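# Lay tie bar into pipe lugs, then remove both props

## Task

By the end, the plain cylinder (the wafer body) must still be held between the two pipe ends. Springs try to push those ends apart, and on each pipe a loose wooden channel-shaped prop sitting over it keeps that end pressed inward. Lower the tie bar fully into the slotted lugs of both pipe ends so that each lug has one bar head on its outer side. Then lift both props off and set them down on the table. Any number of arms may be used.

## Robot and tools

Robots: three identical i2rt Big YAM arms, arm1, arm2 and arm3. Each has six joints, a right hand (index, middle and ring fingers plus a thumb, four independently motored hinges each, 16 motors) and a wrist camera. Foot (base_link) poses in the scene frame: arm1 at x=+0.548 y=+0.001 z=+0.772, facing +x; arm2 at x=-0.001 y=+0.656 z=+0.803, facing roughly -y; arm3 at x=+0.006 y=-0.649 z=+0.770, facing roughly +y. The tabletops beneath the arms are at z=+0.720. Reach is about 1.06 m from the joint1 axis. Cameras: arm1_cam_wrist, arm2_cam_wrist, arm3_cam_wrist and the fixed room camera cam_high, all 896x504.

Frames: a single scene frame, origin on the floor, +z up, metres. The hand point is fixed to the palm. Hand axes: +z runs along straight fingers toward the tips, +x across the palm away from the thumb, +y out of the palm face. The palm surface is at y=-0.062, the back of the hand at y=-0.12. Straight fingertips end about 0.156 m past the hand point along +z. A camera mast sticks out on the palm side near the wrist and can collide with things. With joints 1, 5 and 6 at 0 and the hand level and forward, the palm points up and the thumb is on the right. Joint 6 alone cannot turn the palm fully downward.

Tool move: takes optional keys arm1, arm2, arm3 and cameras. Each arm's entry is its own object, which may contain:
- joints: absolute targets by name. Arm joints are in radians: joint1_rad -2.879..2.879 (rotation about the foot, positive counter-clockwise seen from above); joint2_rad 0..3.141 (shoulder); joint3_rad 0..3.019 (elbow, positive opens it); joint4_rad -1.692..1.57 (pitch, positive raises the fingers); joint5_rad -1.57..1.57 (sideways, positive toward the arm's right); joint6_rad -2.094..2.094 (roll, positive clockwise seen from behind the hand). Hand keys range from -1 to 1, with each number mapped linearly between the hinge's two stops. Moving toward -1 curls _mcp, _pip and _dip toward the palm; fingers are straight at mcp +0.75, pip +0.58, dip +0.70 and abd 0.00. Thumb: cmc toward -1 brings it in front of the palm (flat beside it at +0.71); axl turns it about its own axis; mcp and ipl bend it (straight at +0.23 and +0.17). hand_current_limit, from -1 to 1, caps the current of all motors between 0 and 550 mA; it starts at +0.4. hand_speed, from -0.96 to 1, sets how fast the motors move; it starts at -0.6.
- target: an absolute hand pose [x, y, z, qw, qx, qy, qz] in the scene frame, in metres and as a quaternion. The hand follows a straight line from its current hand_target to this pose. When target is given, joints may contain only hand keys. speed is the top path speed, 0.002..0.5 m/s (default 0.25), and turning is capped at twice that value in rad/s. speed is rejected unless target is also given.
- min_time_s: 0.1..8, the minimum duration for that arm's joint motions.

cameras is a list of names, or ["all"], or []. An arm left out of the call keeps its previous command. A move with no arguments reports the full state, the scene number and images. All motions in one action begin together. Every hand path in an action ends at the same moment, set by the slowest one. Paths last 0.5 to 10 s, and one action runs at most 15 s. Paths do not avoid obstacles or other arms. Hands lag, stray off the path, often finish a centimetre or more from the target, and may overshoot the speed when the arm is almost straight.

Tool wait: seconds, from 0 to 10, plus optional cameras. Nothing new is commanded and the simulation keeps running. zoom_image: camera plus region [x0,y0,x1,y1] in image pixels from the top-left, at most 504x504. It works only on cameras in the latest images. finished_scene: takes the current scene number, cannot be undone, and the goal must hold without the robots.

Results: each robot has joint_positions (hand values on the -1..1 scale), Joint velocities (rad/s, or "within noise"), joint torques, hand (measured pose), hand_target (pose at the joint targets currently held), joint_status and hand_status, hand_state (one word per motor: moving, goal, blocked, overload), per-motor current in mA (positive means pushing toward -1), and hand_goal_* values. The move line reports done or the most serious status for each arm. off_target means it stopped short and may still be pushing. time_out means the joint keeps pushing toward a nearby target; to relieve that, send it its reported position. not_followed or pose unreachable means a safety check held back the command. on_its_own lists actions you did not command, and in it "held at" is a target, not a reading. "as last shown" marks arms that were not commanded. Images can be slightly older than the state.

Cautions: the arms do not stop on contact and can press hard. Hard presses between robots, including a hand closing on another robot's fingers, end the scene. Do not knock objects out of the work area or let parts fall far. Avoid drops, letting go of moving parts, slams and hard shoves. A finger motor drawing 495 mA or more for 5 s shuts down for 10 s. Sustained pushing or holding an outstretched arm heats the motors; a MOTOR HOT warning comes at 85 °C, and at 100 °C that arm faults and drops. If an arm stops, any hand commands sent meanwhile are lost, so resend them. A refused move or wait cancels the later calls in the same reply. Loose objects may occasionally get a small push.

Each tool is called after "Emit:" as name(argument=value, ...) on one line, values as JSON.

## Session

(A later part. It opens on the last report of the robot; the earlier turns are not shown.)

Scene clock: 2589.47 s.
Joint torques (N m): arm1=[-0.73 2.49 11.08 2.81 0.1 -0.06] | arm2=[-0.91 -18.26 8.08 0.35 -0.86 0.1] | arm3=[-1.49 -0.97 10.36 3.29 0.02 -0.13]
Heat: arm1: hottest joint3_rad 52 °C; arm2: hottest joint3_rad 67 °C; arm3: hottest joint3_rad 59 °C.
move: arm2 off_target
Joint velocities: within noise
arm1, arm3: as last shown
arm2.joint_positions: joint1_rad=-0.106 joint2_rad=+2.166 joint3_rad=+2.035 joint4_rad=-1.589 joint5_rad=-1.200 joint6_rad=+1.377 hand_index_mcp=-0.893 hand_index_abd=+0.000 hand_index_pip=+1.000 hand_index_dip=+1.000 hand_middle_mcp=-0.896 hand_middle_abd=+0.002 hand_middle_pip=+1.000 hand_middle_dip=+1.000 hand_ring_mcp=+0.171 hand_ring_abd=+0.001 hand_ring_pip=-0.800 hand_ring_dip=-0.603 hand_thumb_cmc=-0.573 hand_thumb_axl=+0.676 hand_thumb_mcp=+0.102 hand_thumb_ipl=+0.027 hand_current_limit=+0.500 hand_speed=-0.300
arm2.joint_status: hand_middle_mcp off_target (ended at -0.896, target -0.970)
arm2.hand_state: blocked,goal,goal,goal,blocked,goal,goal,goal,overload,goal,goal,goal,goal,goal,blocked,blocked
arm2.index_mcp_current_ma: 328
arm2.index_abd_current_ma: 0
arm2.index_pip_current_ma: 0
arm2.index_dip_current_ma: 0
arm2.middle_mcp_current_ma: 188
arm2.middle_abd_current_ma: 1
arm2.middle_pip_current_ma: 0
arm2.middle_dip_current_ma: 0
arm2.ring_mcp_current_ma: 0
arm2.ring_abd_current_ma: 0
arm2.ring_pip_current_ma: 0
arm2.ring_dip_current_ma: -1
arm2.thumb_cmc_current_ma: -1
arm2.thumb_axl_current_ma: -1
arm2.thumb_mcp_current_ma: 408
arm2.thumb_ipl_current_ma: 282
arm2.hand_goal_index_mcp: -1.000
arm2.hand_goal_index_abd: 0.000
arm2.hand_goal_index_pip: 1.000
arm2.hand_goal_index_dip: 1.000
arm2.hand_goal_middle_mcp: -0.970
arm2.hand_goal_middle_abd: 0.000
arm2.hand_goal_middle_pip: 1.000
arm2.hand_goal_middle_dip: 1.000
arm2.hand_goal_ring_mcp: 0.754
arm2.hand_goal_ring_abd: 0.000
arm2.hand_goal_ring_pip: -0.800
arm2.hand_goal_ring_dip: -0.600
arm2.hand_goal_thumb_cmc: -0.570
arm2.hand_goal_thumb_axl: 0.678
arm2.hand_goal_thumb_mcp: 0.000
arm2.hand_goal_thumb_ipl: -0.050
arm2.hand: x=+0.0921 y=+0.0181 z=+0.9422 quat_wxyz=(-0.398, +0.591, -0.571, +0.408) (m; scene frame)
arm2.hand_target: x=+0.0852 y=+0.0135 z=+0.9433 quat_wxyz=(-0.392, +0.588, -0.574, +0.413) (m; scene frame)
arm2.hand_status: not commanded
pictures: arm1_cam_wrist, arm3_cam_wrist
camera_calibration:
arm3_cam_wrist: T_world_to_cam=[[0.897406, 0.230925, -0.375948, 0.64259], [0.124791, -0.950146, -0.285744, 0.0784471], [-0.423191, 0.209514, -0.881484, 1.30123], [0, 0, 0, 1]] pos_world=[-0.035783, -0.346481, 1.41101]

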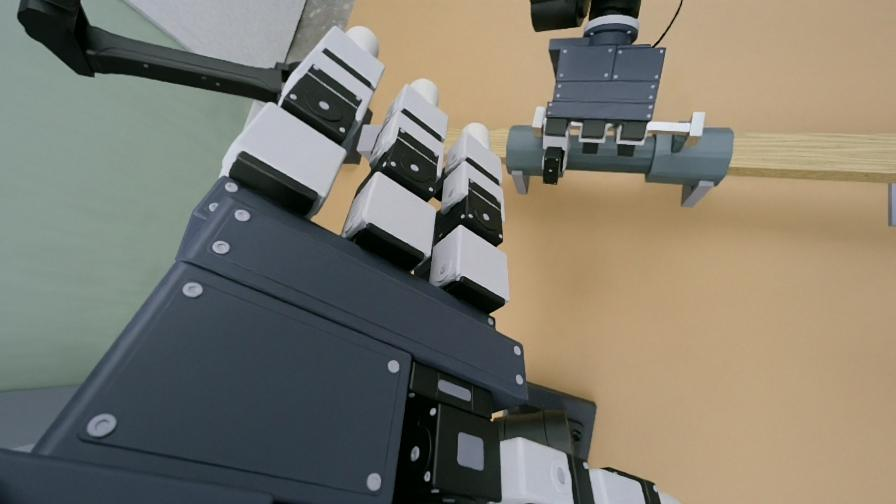

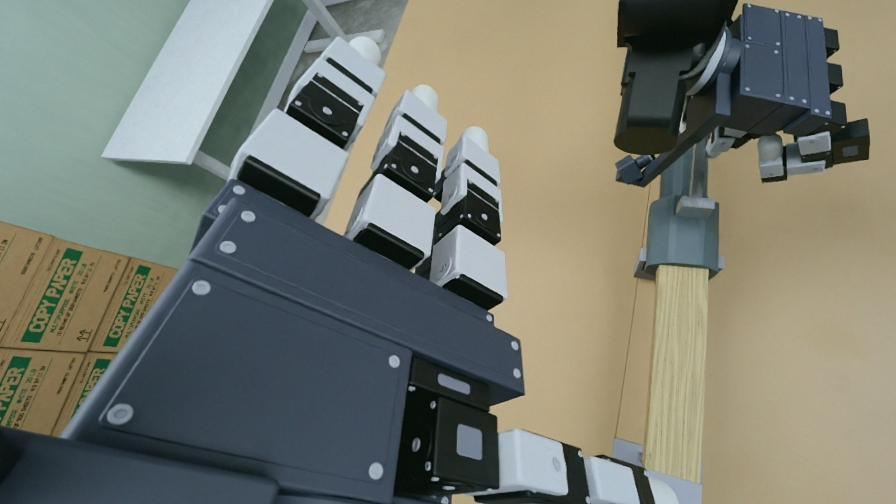

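Emit:
move(arm2={"joints":{"joint2_rad":2.180},"min_time_s":1.0}, cameras=["arm1_cam_wrist","arm3_cam_wrist"])

Emit:
zoom_image(camera="arm1_cam_wrist", region=[660, 105, 710, 155])

Emit:
zoom_image(camera="arm3_cam_wrist", region=[665, 185, 725, 245])

Scene clock: 2628.63 s.
Joint torques (N m): arm1=[-0.62 0.97 11.12 2.73 0.13 -0.1] | arm2=[-0.85 -17.96 8.06 0.32 -0.86 0.11] | arm3=[-1.55 -0.97 10.37 3.29 0.02 -0.13]
Heat: arm1: hottest joint3_rad 52 °C; arm2: hottest joint3_rad 66 °C; arm3: hottest joint3_rad 59 °C.
move: arm2 done
Joint velocities: within noise
arm1, arm3: as last shown
arm2.joint_positions: joint1_rad=-0.106 joint2_rad=+2.173 joint3_rad=+2.035 joint4_rad=-1.589 joint5_rad=-1.200 joint6_rad=+1.377 hand_index_mcp=-0.893 hand_index_abd=+0.000 hand_index_pip=+1.000 hand_index_dip=+1.000 hand_middle_mcp=-0.896 hand_middle_abd=+0.002 hand_middle_pip=+1.000 hand_middle_dip=+1.000 hand_ring_mcp=+0.171 hand_ring_abd=+0.001 hand_ring_pip=-0.800 hand_ring_dip=-0.603 hand_thumb_cmc=-0.572 hand_thumb_axl=+0.676 hand_thumb_mcp=+0.102 hand_thumb_ipl=+0.027 hand_current_limit=+0.500 hand_speed=-0.300
arm2.joint_status: all done
arm2.hand_state: blocked,goal,goal,goal,blocked,goal,goal,goal,overload,goal,goal,goal,goal,goal,blocked,blocked
arm2.index_mcp_current_ma: 328
arm2.index_abd_current_ma: 0
arm2.index_pip_current_ma: 0
arm2.index_dip_current_ma: 0
arm2.middle_mcp_current_ma: 188
arm2.middle_abd_current_ma: 1
arm2.middle_pip_current_ma: 0
arm2.middle_dip_current_ma: 0
arm2.ring_mcp_current_ma: 0
arm2.ring_abd_current_ma: 0
arm2.ring_pip_current_ma: 0
arm2.ring_dip_current_ma: -1
arm2.thumb_cmc_current_ma: -1
arm2.thumb_axl_current_ma: -1
arm2.thumb_mcp_current_ma: 408
arm2.thumb_ipl_current_ma: 282
arm2.hand_goal_index_mcp: -1.000
arm2.hand_goal_index_abd: 0.000
arm2.hand_goal_index_pip: 1.000
arm2.hand_goal_index_dip: 1.000
arm2.hand_goal_middle_mcp: -0.970
arm2.hand_goal_middle_abd: 0.000
arm2.hand_goal_middle_pip: 1.000
arm2.hand_goal_middle_dip: 1.000
arm2.hand_goal_ring_mcp: 0.754
arm2.hand_goal_ring_abd: 0.000
arm2.hand_goal_ring_pip: -0.800
arm2.hand_goal_ring_dip: -0.600
arm2.hand_goal_thumb_cmc: -0.570
arm2.hand_goal_thumb_axl: 0.678
arm2.hand_goal_thumb_mcp: 0.000
arm2.hand_goal_thumb_ipl: -0.050
arm2.hand: x=+0.0921 y=+0.0180 z=+0.9378 quat_wxyz=(-0.400, +0.589, -0.573, +0.406) (m; scene frame)
arm2.hand_target: x=+0.0853 y=+0.0135 z=+0.9365 quat_wxyz=(-0.396, +0.586, -0.576, +0.410) (m; scene frame)
arm2.hand_status: not commanded
pictures: arm1_cam_wrist, arm3_cam_wrist
camera_calibration:
arm3_cam_wrist: T_world_to_cam=[[0.897406, 0.230925, -0.375948, 0.64259], [0.124791, -0.950146, -0.285744, 0.0784471], [-0.423191, 0.209514, -0.881484, 1.30123], [0, 0, 0, 1]] pos_world=[-0.035783, -0.346481, 1.41101]

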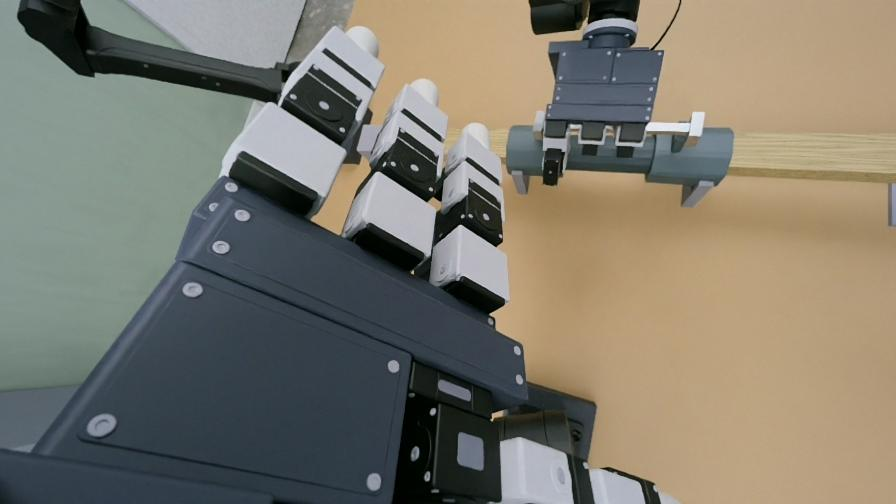

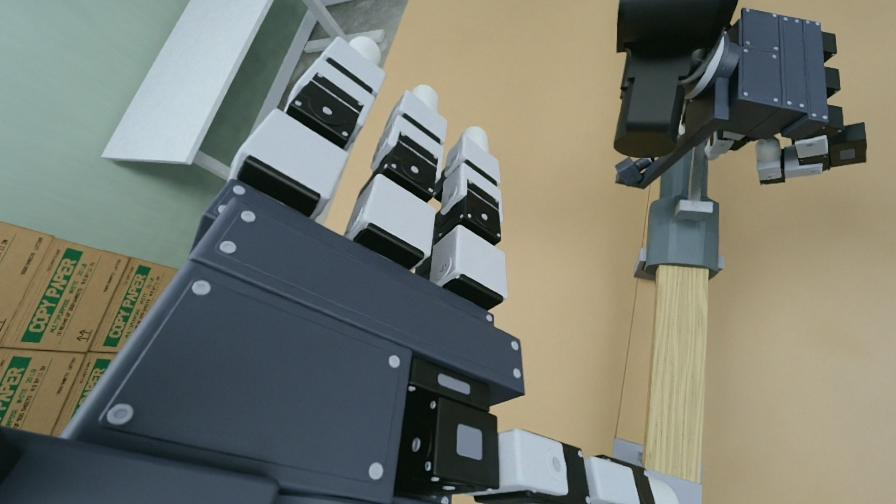

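Scaled by 10.080 from the camera's 896x504 image, which has a finer 1280x720 frame.

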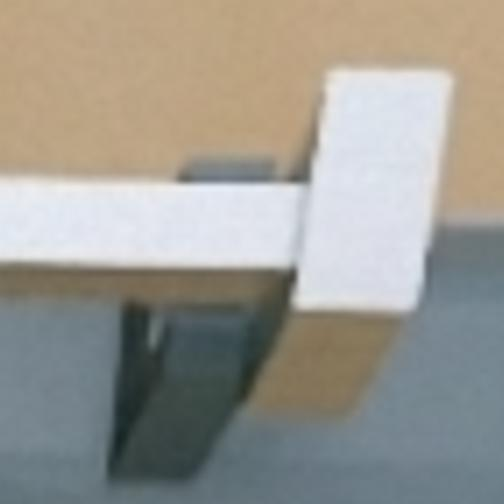

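Scaled by 8.400 from the camera's 896x504 image, which has a finer 1280x720 frame.

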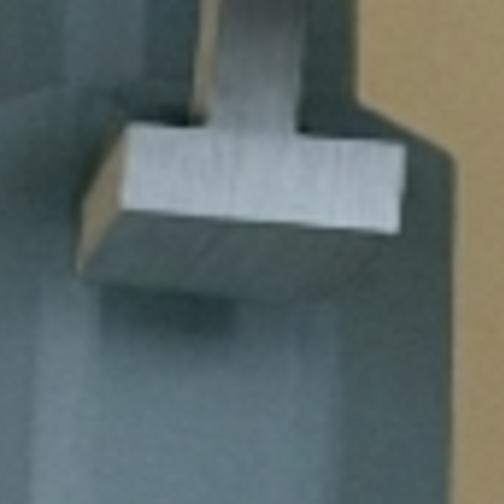

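Emit:
move(arm2={"joints":{"joint2_rad":2.172,"joint3_rad":2.033,"joint4_rad":-1.575},"min_time_s":1.0}, cameras=["arm1_cam_wrist","arm3_cam_wrist"])

Emit:
zoom_image(camera="arm1_cam_wrist", region=[660, 105, 710, 155])

Emit:
zoom_image(camera="arm3_cam_wrist", region=[665, 185, 725, 245])

Scene clock: 2775.33 s.
Joint torques (N m): arm1=[-1.79 1.9 11.14 2.54 0.13 -0.1] | arm2=[-0.97 -18.61 7.42 0.46 -0.87 0.1] | arm3=[-1.44 -0.97 10.35 3.28 0.02 -0.13]
Heat: arm1: hottest joint3_rad 53 °C; arm2: hottest joint3_rad 65 °C; arm3: hottest joint3_rad 60 °C.
move: arm2 done
Joint velocities: within noise
arm1, arm3: as last shown
arm2.joint_positions: joint1_rad=-0.106 joint2_rad=+2.173 joint3_rad=+2.034 joint4_rad=-1.587 joint5_rad=-1.200 joint6_rad=+1.377 hand_index_mcp=-0.893 hand_index_abd=+0.000 hand_index_pip=+1.000 hand_index_dip=+1.000 hand_middle_mcp=-0.896 hand_middle_abd=+0.002 hand_middle_pip=+1.000 hand_middle_dip=+1.000 hand_ring_mcp=+0.171 hand_ring_abd=+0.001 hand_ring_pip=-0.800 hand_ring_dip=-0.603 hand_thumb_cmc=-0.572 hand_thumb_axl=+0.676 hand_thumb_mcp=+0.102 hand_thumb_ipl=+0.027 hand_current_limit=+0.500 hand_speed=-0.300
arm2.joint_status: all done
arm2.hand_state: blocked,goal,goal,goal,blocked,goal,goal,goal,overload,goal,goal,goal,goal,goal,blocked,blocked
arm2.index_mcp_current_ma: 328
arm2.index_abd_current_ma: 0
arm2.index_pip_current_ma: 0
arm2.index_dip_current_ma: 0
arm2.middle_mcp_current_ma: 188
arm2.middle_abd_current_ma: 1
arm2.middle_pip_current_ma: 0
arm2.middle_dip_current_ma: 0
arm2.ring_mcp_current_ma: 0
arm2.ring_abd_current_ma: 0
arm2.ring_pip_current_ma: 0
arm2.ring_dip_current_ma: -1
arm2.thumb_cmc_current_ma: -1
arm2.thumb_axl_current_ma: -1
arm2.thumb_mcp_current_ma: 408
arm2.thumb_ipl_current_ma: 282
arm2.hand_goal_index_mcp: -1.000
arm2.hand_goal_index_abd: 0.000
arm2.hand_goal_index_pip: 1.000
arm2.hand_goal_index_dip: 1.000
arm2.hand_goal_middle_mcp: -0.970
arm2.hand_goal_middle_abd: 0.000
arm2.hand_goal_middle_pip: 1.000
arm2.hand_goal_middle_dip: 1.000
arm2.hand_goal_ring_mcp: 0.754
arm2.hand_goal_ring_abd: 0.000
arm2.hand_goal_ring_pip: -0.800
arm2.hand_goal_ring_dip: -0.600
arm2.hand_goal_thumb_cmc: -0.570
arm2.hand_goal_thumb_axl: 0.678
arm2.hand_goal_thumb_mcp: 0.000
arm2.hand_goal_thumb_ipl: -0.050
arm2.hand: x=+0.0921 y=+0.0180 z=+0.9372 quat_wxyz=(-0.400, +0.589, -0.573, +0.406) (m; scene frame)
arm2.hand_target: x=+0.0854 y=+0.0153 z=+0.9375 quat_wxyz=(-0.395, +0.587, -0.576, +0.411) (m; scene frame)
arm2.hand_status: not commanded
pictures: arm1_cam_wrist, arm3_cam_wrist
camera_calibration:
arm3_cam_wrist: T_world_to_cam=[[0.897406, 0.230925, -0.375948, 0.64259], [0.124791, -0.950146, -0.285744, 0.0784471], [-0.423191, 0.209514, -0.881484, 1.30123], [0, 0, 0, 1]] pos_world=[-0.035783, -0.346481, 1.41101]

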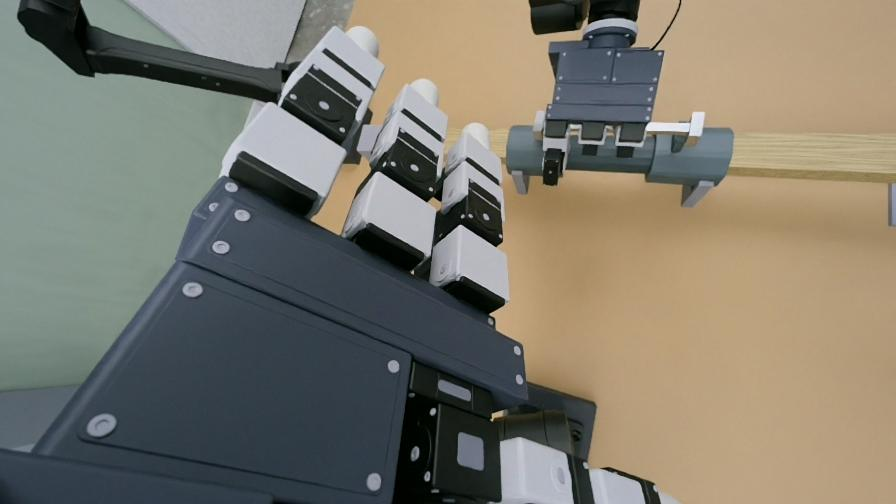

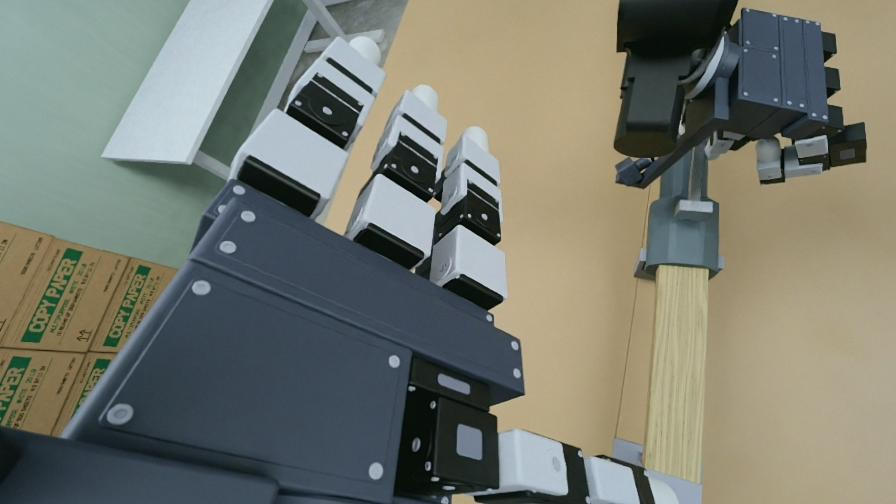

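Scaled by 10.080 from the camera's 896x504 image, which has a finer 1280x720 frame.

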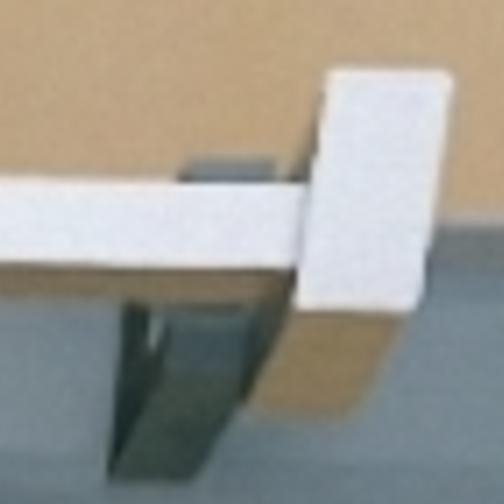

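Scaled by 8.400 from the camera's 896x504 image, which has a finer 1280x720 frame.

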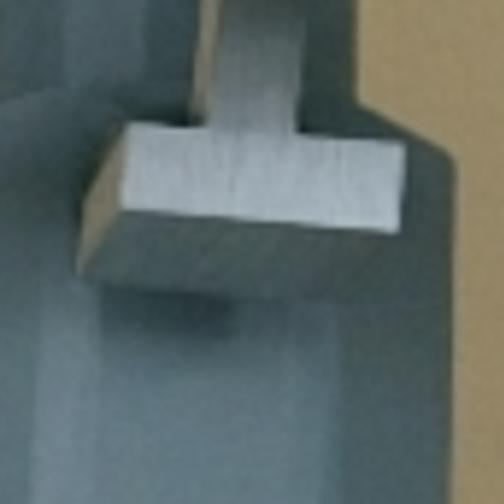

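Emit:
move(arm2={"joints":{"joint2_rad":2.131,"joint3_rad":2.016,"joint4_rad":-1.571},"min_time_s":1.0}, cameras=["arm1_cam_wrist","arm3_cam_wrist"])

Emit:
zoom_image(camera="arm1_cam_wrist", region=[660, 105, 710, 155])

Emit:
zoom_image(camera="arm3_cam_wrist", region=[665, 185, 725, 245])

Scene clock: 2789.57 s.
Joint torques (N m): arm1=[-0.62 0.79 10.99 2.91 0.1 -0.09] | arm2=[-0.85 -20.95 7.39 0.24 -0.87 0.1] | arm3=[-1.44 -0.97 10.36 3.28 0.03 -0.12]
Heat: arm1: hottest joint3_rad 53 °C; arm2: hottest joint3_rad 63 °C; arm3: hottest joint3_rad 60 °C.
move: arm2 done
Joint velocities: within noise
arm1.joint_positions: joint1_rad=+0.427 joint2_rad=+0.588 joint3_rad=+1.418 joint4_rad=-1.317 joint5_rad=+0.045 joint6_rad=+1.028 hand_index_mcp=+0.756 hand_index_abd=+0.000 hand_index_pip=+0.577 hand_index_dip=+0.696 hand_middle_mcp=+0.756 hand_middle_abd=+0.000 hand_middle_pip=+0.577 hand_middle_dip=+0.696 hand_ring_mcp=+0.756 hand_ring_abd=+0.000 hand_ring_pip=+0.577 hand_ring_dip=+0.696 hand_thumb_cmc=+0.715 hand_thumb_axl=+0.677 hand_thumb_mcp=+0.226 hand_thumb_ipl=+0.168 hand_current_limit=+0.400 hand_speed=-0.600
arm1.joint_status: not commanded
arm1.hand_state: goal,goal,goal,goal,goal,goal,goal,goal,goal,goal,goal,goal,goal,goal,goal,goal
arm1.index_mcp_current_ma: 3
arm1.index_abd_current_ma: 0
arm1.index_pip_current_ma: 1
arm1.index_dip_current_ma: 0
arm1.middle_mcp_current_ma: 3
arm1.middle_abd_current_ma: 0
arm1.middle_pip_current_ma: 1
arm1.middle_dip_current_ma: 0
arm1.ring_mcp_current_ma: 4
arm1.ring_abd_current_ma: 0
arm1.ring_pip_current_ma: 1
arm1.ring_dip_current_ma: 0
arm1.thumb_cmc_current_ma: 3
arm1.thumb_axl_current_ma: -2
arm1.thumb_mcp_current_ma: 0
arm1.thumb_ipl_current_ma: -1
arm1.hand_goal_index_mcp: 0.754
arm1.hand_goal_index_abd: 0.000
arm1.hand_goal_index_pip: 0.576
arm1.hand_goal_index_dip: 0.696
arm1.hand_goal_middle_mcp: 0.754
arm1.hand_goal_middle_abd: 0.000
arm1.hand_goal_middle_pip: 0.576
arm1.hand_goal_middle_dip: 0.696
arm1.hand_goal_ring_mcp: 0.754
arm1.hand_goal_ring_abd: 0.000
arm1.hand_goal_ring_pip: 0.576
arm1.hand_goal_ring_dip: 0.696
arm1.hand_goal_thumb_cmc: 0.714
arm1.hand_goal_thumb_axl: 0.678
arm1.hand_goal_thumb_mcp: 0.226
arm1.hand_goal_thumb_ipl: 0.168
arm1.hand: x=+0.3030 y=-0.0080 z=+1.3596 quat_wxyz=(-0.515, -0.386, +0.764, +0.051) (m; scene frame)
arm1.hand_target: x=+0.3066 y=-0.0064 z=+1.3696 quat_wxyz=(-0.525, -0.383, +0.758, +0.051) (m; scene frame)
arm1.hand_status: not commanded
arm2.joint_positions: joint1_rad=-0.106 joint2_rad=+2.163 joint3_rad=+2.017 joint4_rad=-1.577 joint5_rad=-1.200 joint6_rad=+1.377 hand_index_mcp=-0.893 hand_index_abd=-0.004 hand_index_pip=+1.000 hand_index_dip=+1.000 hand_middle_mcp=-0.896 hand_middle_abd=-0.001 hand_middle_pip=+1.000 hand_middle_dip=+1.000 hand_ring_mcp=+0.171 hand_ring_abd=+0.001 hand_ring_pip=-0.800 hand_ring_dip=-0.603 hand_thumb_cmc=-0.574 hand_thumb_axl=+0.676 hand_thumb_mcp=+0.102 hand_thumb_ipl=+0.027 hand_current_limit=+0.500 hand_speed=-0.300
arm2.joint_status: all done
arm2.hand_state: blocked,goal,goal,goal,blocked,goal,goal,goal,overload,goal,goal,goal,goal,goal,blocked,blocked
arm2.index_mcp_current_ma: 328
arm2.index_abd_current_ma: -1
arm2.index_pip_current_ma: 0
arm2.index_dip_current_ma: 0
arm2.middle_mcp_current_ma: 186
arm2.middle_abd_current_ma: 0
arm2.middle_pip_current_ma: 0
arm2.middle_dip_current_ma: 0
arm2.ring_mcp_current_ma: 0
arm2.ring_abd_current_ma: 0
arm2.ring_pip_current_ma: 0
arm2.ring_dip_current_ma: -1
arm2.thumb_cmc_current_ma: -2
arm2.thumb_axl_current_ma: -1
arm2.thumb_mcp_current_ma: 408
arm2.thumb_ipl_current_ma: 282
arm2.hand_goal_index_mcp: -1.000
arm2.hand_goal_index_abd: 0.000
arm2.hand_goal_index_pip: 1.000
arm2.hand_goal_index_dip: 1.000
arm2.hand_goal_middle_mcp: -0.970
arm2.hand_goal_middle_abd: 0.000
arm2.hand_goal_middle_pip: 1.000
arm2.hand_goal_middle_dip: 1.000
arm2.hand_goal_ring_mcp: 0.754
arm2.hand_goal_ring_abd: 0.000
arm2.hand_goal_ring_pip: -0.800
arm2.hand_goal_ring_dip: -0.600
arm2.hand_goal_thumb_cmc: -0.570
arm2.hand_goal_thumb_axl: 0.678
arm2.hand_goal_thumb_mcp: 0.000
arm2.hand_goal_thumb_ipl: -0.050
arm2.hand: x=+0.0923 y=+0.0206 z=+0.9375 quat_wxyz=(-0.399, +0.590, -0.572, +0.407) (m; scene frame)
arm2.hand_target: x=+0.0855 y=+0.0195 z=+0.9564 quat_wxyz=(-0.386, +0.592, -0.570, +0.418) (m; scene frame)
arm2.hand_status: not commanded
arm3: as last shown
pictures: arm1_cam_wrist, arm3_cam_wrist
camera_calibration:
arm3_cam_wrist: T_world_to_cam=[[0.897406, 0.230925, -0.375948, 0.64259], [0.124791, -0.950146, -0.285744, 0.0784471], [-0.423191, 0.209514, -0.881484, 1.30123], [0, 0, 0, 1]] pos_world=[-0.035783, -0.346481, 1.41101]

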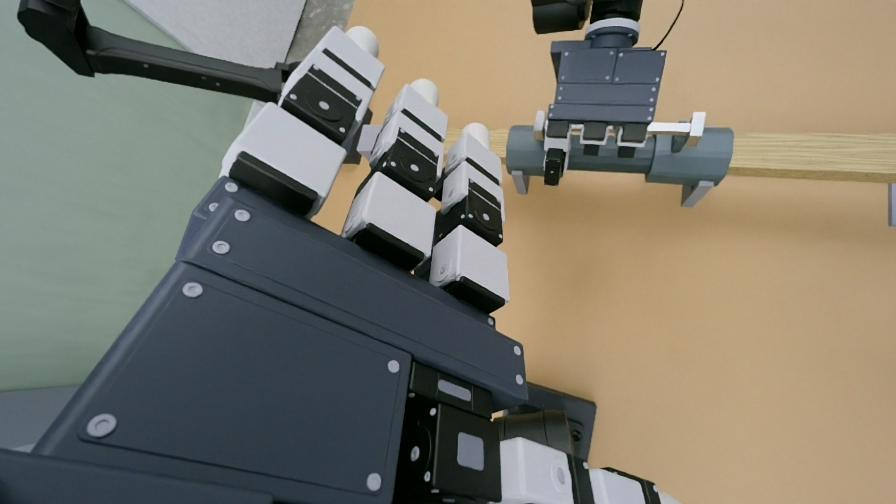

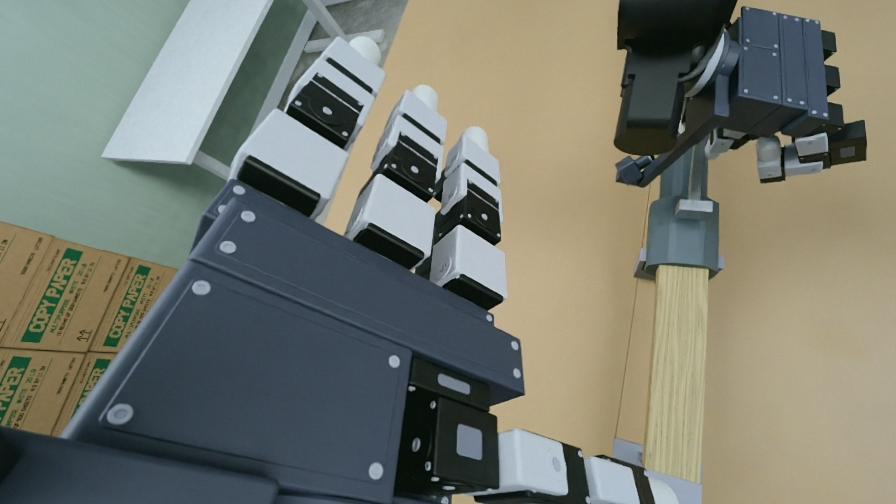

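Scaled by 10.080 from the camera's 896x504 image, which has a finer 1280x720 frame.

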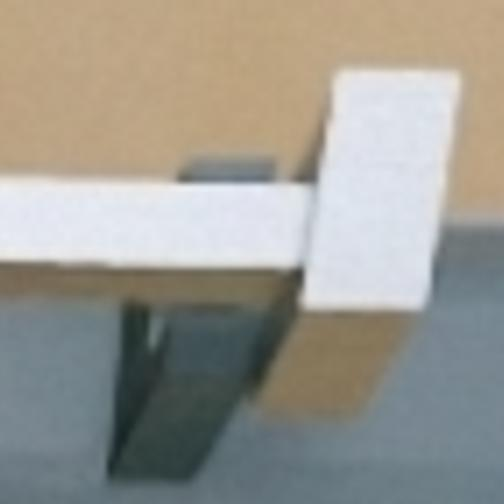

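Scaled by 8.400 from the camera's 896x504 image, which has a finer 1280x720 frame.

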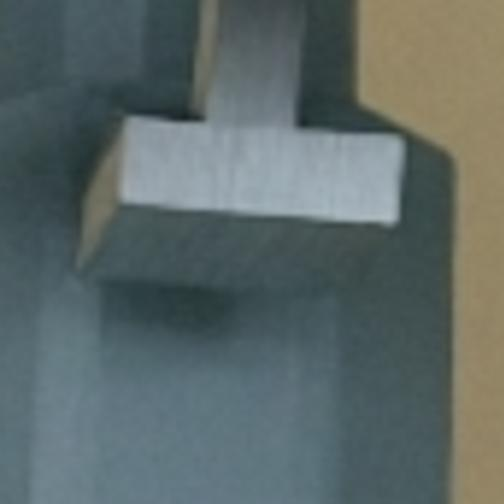

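Emit:
move(arm2={"joints":{"joint2_rad":2.180},"min_time_s":1.0}, cameras=["arm1_cam_wrist","arm3_cam_wrist"])

Emit:
zoom_image(camera="arm1_cam_wrist", region=[660, 105, 710, 155])

Emit:
zoom_image(camera="arm3_cam_wrist", region=[665, 185, 725, 245])

Scene clock: 2800.70 s.
Joint torques (N m): arm1=[-0.32 2.2 11.02 2.8 0.14 -0.1] | arm2=[-0.85 -17.08 7.41 0.24 -0.86 0.09] | arm3=[-1.49 -0.91 10.33 3.28 0.03 -0.14]
Heat: arm1: hottest joint3_rad 53 °C; arm2: hottest joint3_rad 62 °C; arm3: hottest joint3_rad 60 °C.
move: arm2 done
Joint velocities: within noise
arm1, arm3: as last shown
arm2.joint_positions: joint1_rad=-0.106 joint2_rad=+2.163 joint3_rad=+2.017 joint4_rad=-1.577 joint5_rad=-1.200 joint6_rad=+1.377 hand_index_mcp=-0.893 hand_index_abd=-0.004 hand_index_pip=+1.000 hand_index_dip=+1.000 hand_middle_mcp=-0.896 hand_middle_abd=-0.001 hand_middle_pip=+1.000 hand_middle_dip=+1.000 hand_ring_mcp=+0.171 hand_ring_abd=+0.001 hand_ring_pip=-0.800 hand_ring_dip=-0.603 hand_thumb_cmc=-0.574 hand_thumb_axl=+0.676 hand_thumb_mcp=+0.102 hand_thumb_ipl=+0.027 hand_current_limit=+0.500 hand_speed=-0.300
arm2.joint_status: all done
arm2.hand_state: blocked,goal,goal,goal,blocked,goal,goal,goal,overload,goal,goal,goal,goal,goal,blocked,blocked
arm2.index_mcp_current_ma: 328
arm2.index_abd_current_ma: -1
arm2.index_pip_current_ma: 0
arm2.index_dip_current_ma: 0
arm2.middle_mcp_current_ma: 186
arm2.middle_abd_current_ma: 0
arm2.middle_pip_current_ma: 0
arm2.middle_dip_current_ma: 0
arm2.ring_mcp_current_ma: 0
arm2.ring_abd_current_ma: 0
arm2.ring_pip_current_ma: 0
arm2.ring_dip_current_ma: -1
arm2.thumb_cmc_current_ma: -2
arm2.thumb_axl_current_ma: -1
arm2.thumb_mcp_current_ma: 408
arm2.thumb_ipl_current_ma: 282
arm2.hand_goal_index_mcp: -1.000
arm2.hand_goal_index_abd: 0.000
arm2.hand_goal_index_pip: 1.000
arm2.hand_goal_index_dip: 1.000
arm2.hand_goal_middle_mcp: -0.970
arm2.hand_goal_middle_abd: 0.000
arm2.hand_goal_middle_pip: 1.000
arm2.hand_goal_middle_dip: 1.000
arm2.hand_goal_ring_mcp: 0.754
arm2.hand_goal_ring_abd: 0.000
arm2.hand_goal_ring_pip: -0.800
arm2.hand_goal_ring_dip: -0.600
arm2.hand_goal_thumb_cmc: -0.570
arm2.hand_goal_thumb_axl: 0.678
arm2.hand_goal_thumb_mcp: 0.000
arm2.hand_goal_thumb_ipl: -0.050
arm2.hand: x=+0.0923 y=+0.0206 z=+0.9373 quat_wxyz=(-0.399, +0.590, -0.572, +0.407) (m; scene frame)
arm2.hand_target: x=+0.0857 y=+0.0191 z=+0.9265 quat_wxyz=(-0.402, +0.582, -0.580, +0.405) (m; scene frame)
arm2.hand_status: not commanded
pictures: arm1_cam_wrist, arm3_cam_wrist
camera_calibration:
arm3_cam_wrist: T_world_to_cam=[[0.897406, 0.230925, -0.375948, 0.64259], [0.124791, -0.950146, -0.285744, 0.0784471], [-0.423191, 0.209514, -0.881484, 1.30123], [0, 0, 0, 1]] pos_world=[-0.035783, -0.346481, 1.41101]

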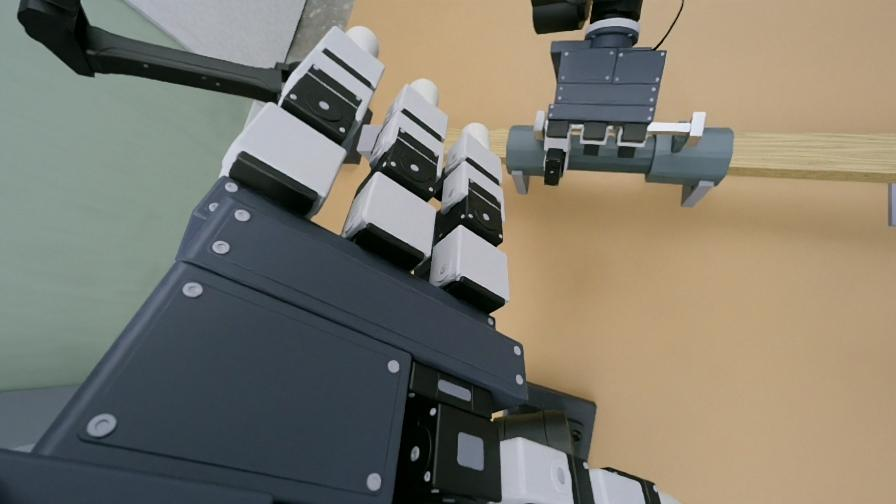

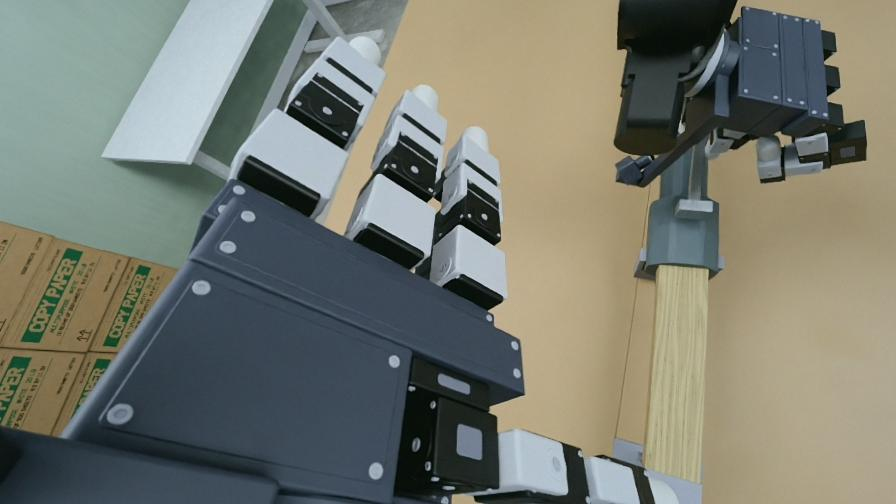

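Scaled by 10.080 from the camera's 896x504 image, which has a finer 1280x720 frame.

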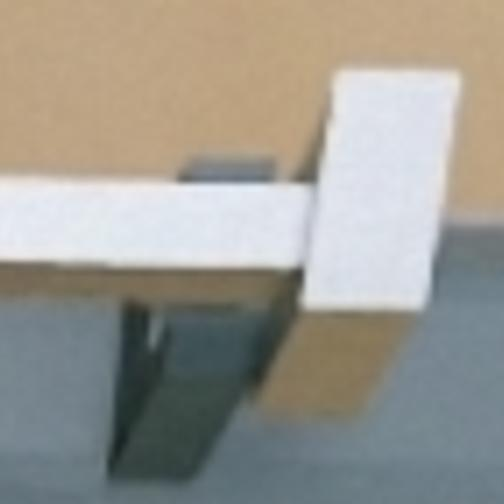

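Scaled by 8.400 from the camera's 896x504 image, which has a finer 1280x720 frame.

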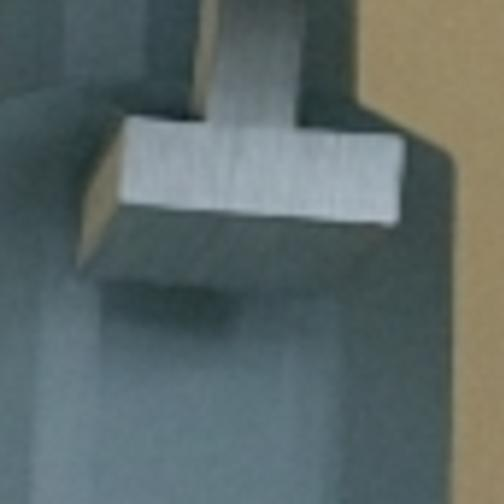

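Emit:
move(arm2={"joints":{"joint2_rad":2.192},"min_time_s":1.5}, cameras=["arm1_cam_wrist","arm3_cam_wrist"])

Emit:
zoom_image(camera="arm1_cam_wrist", region=[660, 105, 710, 155])

Emit:
zoom_image(camera="arm3_cam_wrist", region=[665, 185, 725, 245])

Scene clock: 2810.80 s.
Joint torques (N m): arm1=[-0.62 1.2 11 2.92 0.08 -0.03] | arm2=[-0.97 -16.32 7.41 0.24 -0.86 0.1] | arm3=[-1.44 -0.79 10.35 3.3 0.02 -0.13]
Heat: arm1: hottest joint3_rad 53 °C; arm2: hottest joint3_rad 61 °C; arm3: hottest joint3_rad 60 °C.
move: arm2 done
Joint velocities: within noise
arm1, arm3: as last shown
arm2.joint_positions: joint1_rad=-0.106 joint2_rad=+2.164 joint3_rad=+2.017 joint4_rad=-1.577 joint5_rad=-1.200 joint6_rad=+1.377 hand_index_mcp=-0.893 hand_index_abd=-0.004 hand_index_pip=+1.000 hand_index_dip=+1.000 hand_middle_mcp=-0.896 hand_middle_abd=-0.001 hand_middle_pip=+1.000 hand_middle_dip=+1.000 hand_ring_mcp=+0.171 hand_ring_abd=+0.001 hand_ring_pip=-0.800 hand_ring_dip=-0.603 hand_thumb_cmc=-0.574 hand_thumb_axl=+0.676 hand_thumb_mcp=+0.102 hand_thumb_ipl=+0.027 hand_current_limit=+0.500 hand_speed=-0.300
arm2.joint_status: all done
arm2.hand_state: blocked,goal,goal,goal,blocked,goal,goal,goal,overload,goal,goal,goal,goal,goal,blocked,blocked
arm2.index_mcp_current_ma: 328
arm2.index_abd_current_ma: -1
arm2.index_pip_current_ma: 0
arm2.index_dip_current_ma: 0
arm2.middle_mcp_current_ma: 186
arm2.middle_abd_current_ma: 0
arm2.middle_pip_current_ma: 0
arm2.middle_dip_current_ma: 0
arm2.ring_mcp_current_ma: 0
arm2.ring_abd_current_ma: 0
arm2.ring_pip_current_ma: 0
arm2.ring_dip_current_ma: -1
arm2.thumb_cmc_current_ma: -2
arm2.thumb_axl_current_ma: -1
arm2.thumb_mcp_current_ma: 408
arm2.thumb_ipl_current_ma: 282
arm2.hand_goal_index_mcp: -1.000
arm2.hand_goal_index_abd: 0.000
arm2.hand_goal_index_pip: 1.000
arm2.hand_goal_index_dip: 1.000
arm2.hand_goal_middle_mcp: -0.970
arm2.hand_goal_middle_abd: 0.000
arm2.hand_goal_middle_pip: 1.000
arm2.hand_goal_middle_dip: 1.000
arm2.hand_goal_ring_mcp: 0.754
arm2.hand_goal_ring_abd: 0.000
arm2.hand_goal_ring_pip: -0.800
arm2.hand_goal_ring_dip: -0.600
arm2.hand_goal_thumb_cmc: -0.570
arm2.hand_goal_thumb_axl: 0.678
arm2.hand_goal_thumb_mcp: 0.000
arm2.hand_goal_thumb_ipl: -0.050
arm2.hand: x=+0.0923 y=+0.0206 z=+0.9368 quat_wxyz=(-0.399, +0.590, -0.572, +0.407) (m; scene frame)
arm2.hand_target: x=+0.0858 y=+0.0193 z=+0.9194 quat_wxyz=(-0.405, +0.580, -0.582, +0.402) (m; scene frame)
arm2.hand_status: not commanded
pictures: arm1_cam_wrist, arm3_cam_wrist
camera_calibration:
arm3_cam_wrist: T_world_to_cam=[[0.897406, 0.230925, -0.375948, 0.64259], [0.124791, -0.950146, -0.285744, 0.0784471], [-0.423191, 0.209514, -0.881484, 1.30123], [0, 0, 0, 1]] pos_world=[-0.035783, -0.346481, 1.41101]

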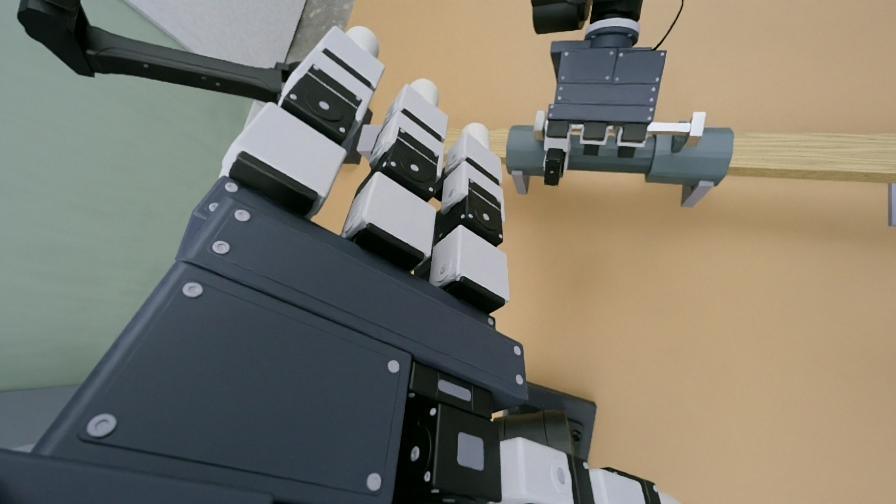

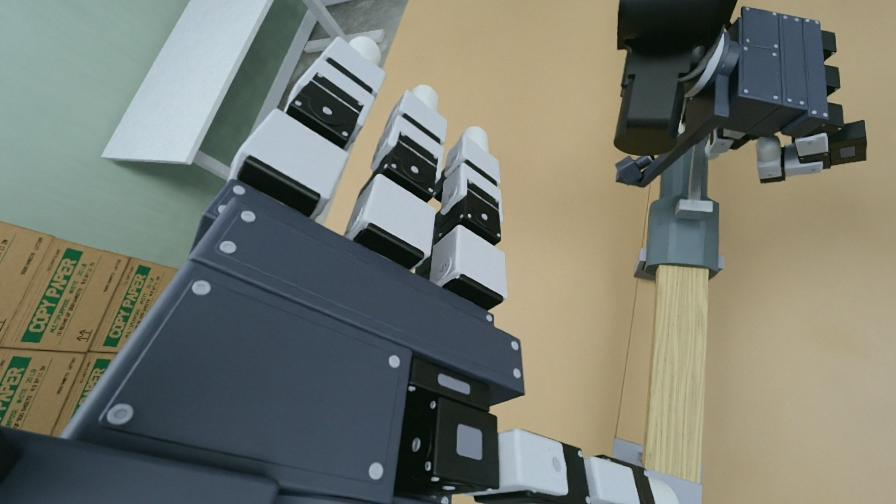

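Scaled by 10.080 from the camera's 896x504 image, which has a finer 1280x720 frame.

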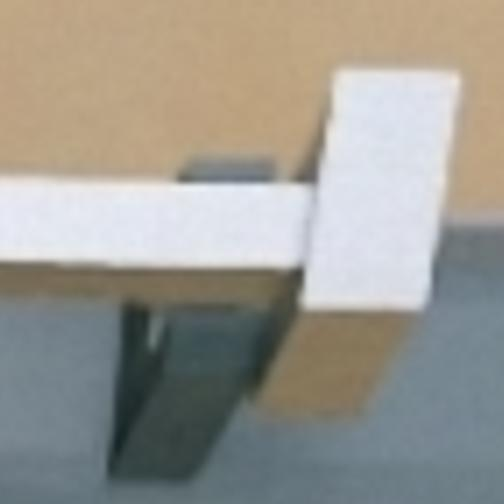

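Scaled by 8.400 from the camera's 896x504 image, which has a finer 1280x720 frame.

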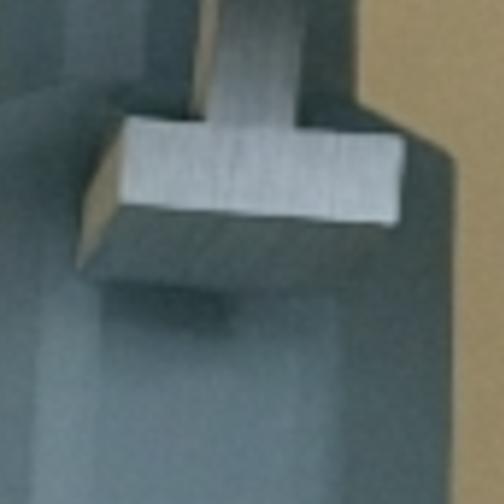

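Emit:
move(arm2={"joints":{"joint1_rad":-0.1190},"min_time_s":1.0})

Emit:
move(arm2={"joints":{"joint1_rad":-0.1210},"min_time_s":1.0}, cameras=["arm1_cam_wrist","arm3_cam_wrist"])

Emit:
zoom_image(camera="arm1_cam_wrist", region=[660, 105, 710, 155])

Emit:
zoom_image(camera="arm3_cam_wrist", region=[665, 185, 725, 245])

Scene clock: 2822.90 s.
Joint torques (N m): arm1=[-1.03 0.91 10.96 2.93 0.1 -0.11] | arm2=[-0.97 -16.26 7.41 0.25 -0.87 0.1] | arm3=[-1.49 -0.97 10.35 3.29 0.02 -0.13]
Heat: arm1: hottest joint3_rad 53 °C; arm2: hottest joint3_rad 61 °C; arm3: hottest joint3_rad 60 °C.
move: arm2 done
Joint velocities: within noise
arm1, arm3: as last shown
arm2.joint_positions: joint1_rad=-0.108 joint2_rad=+2.164 joint3_rad=+2.017 joint4_rad=-1.577 joint5_rad=-1.200 joint6_rad=+1.377 hand_index_mcp=-0.893 hand_index_abd=-0.004 hand_index_pip=+1.000 hand_index_dip=+1.000 hand_middle_mcp=-0.896 hand_middle_abd=-0.001 hand_middle_pip=+1.000 hand_middle_dip=+1.000 hand_ring_mcp=+0.171 hand_ring_abd=+0.001 hand_ring_pip=-0.800 hand_ring_dip=-0.603 hand_thumb_cmc=-0.574 hand_thumb_axl=+0.676 hand_thumb_mcp=+0.102 hand_thumb_ipl=+0.027 hand_current_limit=+0.500 hand_speed=-0.300
arm2.joint_status: all done
arm2.hand_state: blocked,goal,goal,goal,blocked,goal,goal,goal,overload,goal,goal,goal,goal,goal,blocked,blocked
arm2.index_mcp_current_ma: 328
arm2.index_abd_current_ma: -1
arm2.index_pip_current_ma: 0
arm2.index_dip_current_ma: 0
arm2.middle_mcp_current_ma: 186
arm2.middle_abd_current_ma: 0
arm2.middle_pip_current_ma: 0
arm2.middle_dip_current_ma: 0
arm2.ring_mcp_current_ma: 0
arm2.ring_abd_current_ma: 0
arm2.ring_pip_current_ma: 0
arm2.ring_dip_current_ma: -1
arm2.thumb_cmc_current_ma: -2
arm2.thumb_axl_current_ma: -1
arm2.thumb_mcp_current_ma: 408
arm2.thumb_ipl_current_ma: 282
arm2.hand_goal_index_mcp: -1.000
arm2.hand_goal_index_abd: 0.000
arm2.hand_goal_index_pip: 1.000
arm2.hand_goal_index_dip: 1.000
arm2.hand_goal_middle_mcp: -0.970
arm2.hand_goal_middle_abd: 0.000
arm2.hand_goal_middle_pip: 1.000
arm2.hand_goal_middle_dip: 1.000
arm2.hand_goal_ring_mcp: 0.754
arm2.hand_goal_ring_abd: 0.000
arm2.hand_goal_ring_pip: -0.800
arm2.hand_goal_ring_dip: -0.600
arm2.hand_goal_thumb_cmc: -0.570
arm2.hand_goal_thumb_axl: 0.678
arm2.hand_goal_thumb_mcp: 0.000
arm2.hand_goal_thumb_ipl: -0.050
arm2.hand: x=+0.0911 y=+0.0204 z=+0.9368 quat_wxyz=(-0.399, +0.589, -0.573, +0.407) (m; scene frame)
arm2.hand_target: x=+0.0839 y=+0.0190 z=+0.9194 quat_wxyz=(-0.405, +0.579, -0.583, +0.402) (m; scene frame)
arm2.hand_status: not commanded
pictures: none

Scene clock: 2824.17 s.
Joint torques (N m): arm1=[-1.49 1.55 10.82 2.82 0.02 -0.11] | arm2=[-1.14 -16.21 7.42 0.25 -0.87 0.1] | arm3=[-1.44 -0.85 10.36 3.3 0.02 -0.13]
Heat: arm1: hottest joint3_rad 53 °C; arm2: hottest joint3_rad 61 °C; arm3: hottest joint3_rad 60 °C.
move: arm2 done
Joint velocities: within noise
arm1: as last shown
arm2.joint_positions: joint1_rad=-0.108 joint2_rad=+2.164 joint3_rad=+2.017 joint4_rad=-1.577 joint5_rad=-1.200 joint6_rad=+1.377 hand_index_mcp=-0.893 hand_index_abd=-0.004 hand_index_pip=+1.000 hand_index_dip=+1.000 hand_middle_mcp=-0.896 hand_middle_abd=-0.001 hand_middle_pip=+1.000 hand_middle_dip=+1.000 hand_ring_mcp=+0.171 hand_ring_abd=+0.001 hand_ring_pip=-0.800 hand_ring_dip=-0.603 hand_thumb_cmc=-0.574 hand_thumb_axl=+0.676 hand_thumb_mcp=+0.102 hand_thumb_ipl=+0.027 hand_current_limit=+0.500 hand_speed=-0.300
arm2.joint_status: all done
arm2.hand_state: blocked,goal,goal,goal,blocked,goal,goal,goal,overload,goal,goal,goal,goal,goal,blocked,blocked
arm2.index_mcp_current_ma: 328
arm2.index_abd_current_ma: -1
arm2.index_pip_current_ma: 0
arm2.index_dip_current_ma: 0
arm2.middle_mcp_current_ma: 186
arm2.middle_abd_current_ma: 0
arm2.middle_pip_current_ma: 0
arm2.middle_dip_current_ma: 0
arm2.ring_mcp_current_ma: 0
arm2.ring_abd_current_ma: 0
arm2.ring_pip_current_ma: 0
arm2.ring_dip_current_ma: -1
arm2.thumb_cmc_current_ma: -2
arm2.thumb_axl_current_ma: -1
arm2.thumb_mcp_current_ma: 408
arm2.thumb_ipl_current_ma: 282
arm2.hand_goal_index_mcp: -1.000
arm2.hand_goal_index_abd: 0.000
arm2.hand_goal_index_pip: 1.000
arm2.hand_goal_index_dip: 1.000
arm2.hand_goal_middle_mcp: -0.970
arm2.hand_goal_middle_abd: 0.000
arm2.hand_goal_middle_pip: 1.000
arm2.hand_goal_middle_dip: 1.000
arm2.hand_goal_ring_mcp: 0.754
arm2.hand_goal_ring_abd: 0.000
arm2.hand_goal_ring_pip: -0.800
arm2.hand_goal_ring_dip: -0.600
arm2.hand_goal_thumb_cmc: -0.570
arm2.hand_goal_thumb_axl: 0.678
arm2.hand_goal_thumb_mcp: 0.000
arm2.hand_goal_thumb_ipl: -0.050
arm2.hand: x=+0.0911 y=+0.0204 z=+0.9368 quat_wxyz=(-0.399, +0.589, -0.573, +0.407) (m; scene frame)
arm2.hand_target: x=+0.0828 y=+0.0189 z=+0.9194 quat_wxyz=(-0.405, +0.578, -0.583, +0.403) (m; scene frame)
arm2.hand_status: not commanded
arm3.joint_positions: joint1_rad=+0.360 joint2_rad=+0.793 joint3_rad=+1.201 joint4_rad=-0.772 joint5_rad=+0.042 joint6_rad=+1.066 hand_index_mcp=+0.755 hand_index_abd=+0.001 hand_index_pip=+0.577 hand_index_dip=+0.696 hand_middle_mcp=+0.755 hand_middle_abd=+0.001 hand_middle_pip=+0.577 hand_middle_dip=+0.696 hand_ring_mcp=+0.756 hand_ring_abd=+0.001 hand_ring_pip=+0.577 hand_ring_dip=+0.696 hand_thumb_cmc=+0.715 hand_thumb_axl=+0.677 hand_thumb_mcp=+0.226 hand_thumb_ipl=+0.168 hand_current_limit=+0.400 hand_speed=-0.600
arm3.joint_status: not commanded
arm3.hand_state: goal,goal,goal,goal,goal,goal,goal,goal,goal,goal,goal,goal,goal,goal,goal,goal
arm3.index_mcp_current_ma: 0
arm3.index_abd_current_ma: 0
arm3.index_pip_current_ma: 0
arm3.index_dip_current_ma: 0
arm3.middle_mcp_current_ma: 0
arm3.middle_abd_current_ma: 0
arm3.middle_pip_current_ma: 0
arm3.middle_dip_current_ma: 0
arm3.ring_mcp_current_ma: 0
arm3.ring_abd_current_ma: 0
arm3.ring_pip_current_ma: 0
arm3.ring_dip_current_ma: 0
arm3.thumb_cmc_current_ma: 0
arm3.thumb_axl_current_ma: 0
arm3.thumb_mcp_current_ma: 0
arm3.thumb_ipl_current_ma: 0
arm3.hand_goal_index_mcp: 0.754
arm3.hand_goal_index_abd: 0.000
arm3.hand_goal_index_pip: 0.576
arm3.hand_goal_index_dip: 0.696
arm3.hand_goal_middle_mcp: 0.754
arm3.hand_goal_middle_abd: 0.000
arm3.hand_goal_middle_pip: 0.576
arm3.hand_goal_middle_dip: 0.696
arm3.hand_goal_ring_mcp: 0.754
arm3.hand_goal_ring_abd: 0.000
arm3.hand_goal_ring_pip: 0.576
arm3.hand_goal_ring_dip: 0.696
arm3.hand_goal_thumb_cmc: 0.714
arm3.hand_goal_thumb_axl: 0.678
arm3.hand_goal_thumb_mcp: 0.226
arm3.hand_goal_thumb_ipl: 0.168
arm3.hand: x=-0.0595 y=-0.2582 z=+1.3064 quat_wxyz=(-0.372, +0.278, +0.772, +0.435) (m; scene frame)
arm3.hand_target: x=-0.0611 y=-0.2544 z=+1.3089 quat_wxyz=(-0.376, +0.276, +0.768, +0.439) (m; scene frame)
arm3.hand_status: not commanded
pictures: arm1_cam_wrist, arm3_cam_wrist
camera_calibration:
arm3_cam_wrist: T_world_to_cam=[[0.897406, 0.230925, -0.375948, 0.64259], [0.124791, -0.950146, -0.285744, 0.0784471], [-0.423191, 0.209514, -0.881484, 1.30123], [0, 0, 0, 1]] pos_world=[-0.035783, -0.346481, 1.41101]

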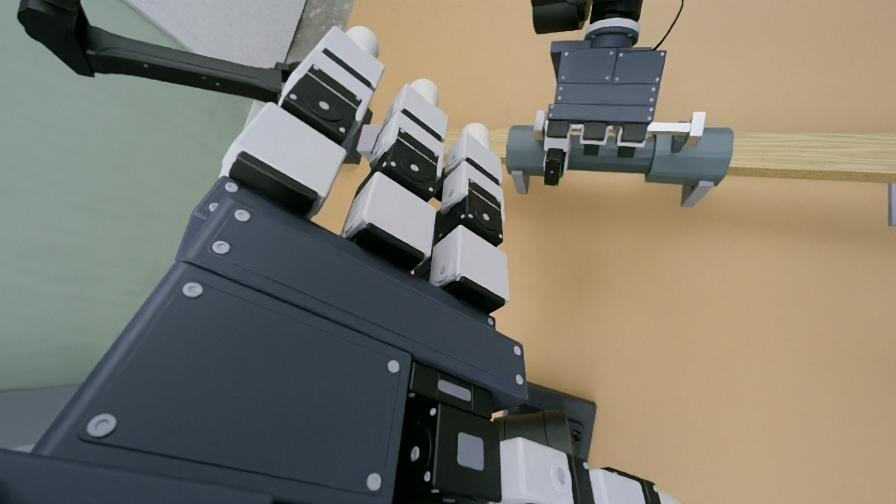

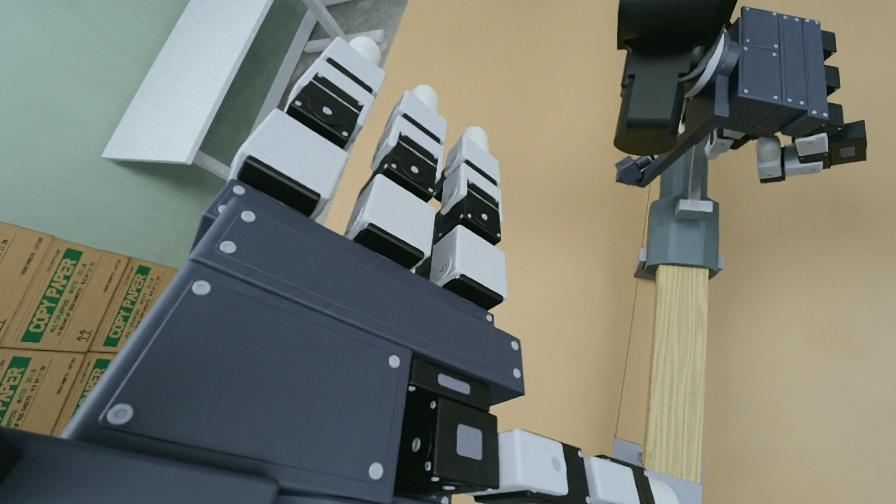

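Scaled by 10.080 from the camera's 896x504 image, which has a finer 1280x720 frame.

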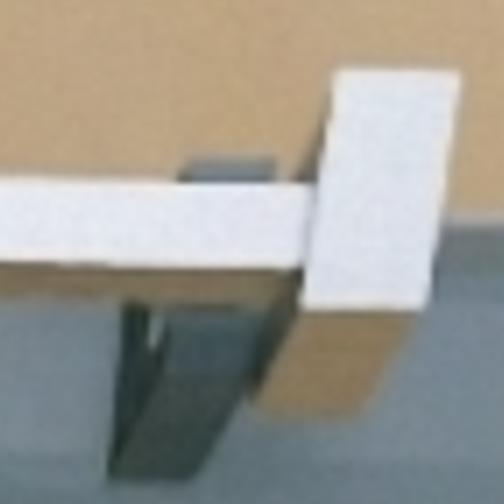

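Scaled by 8.400 from the camera's 896x504 image, which has a finer 1280x720 frame.

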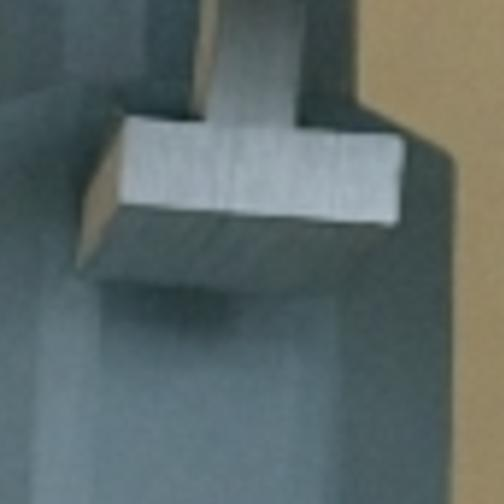

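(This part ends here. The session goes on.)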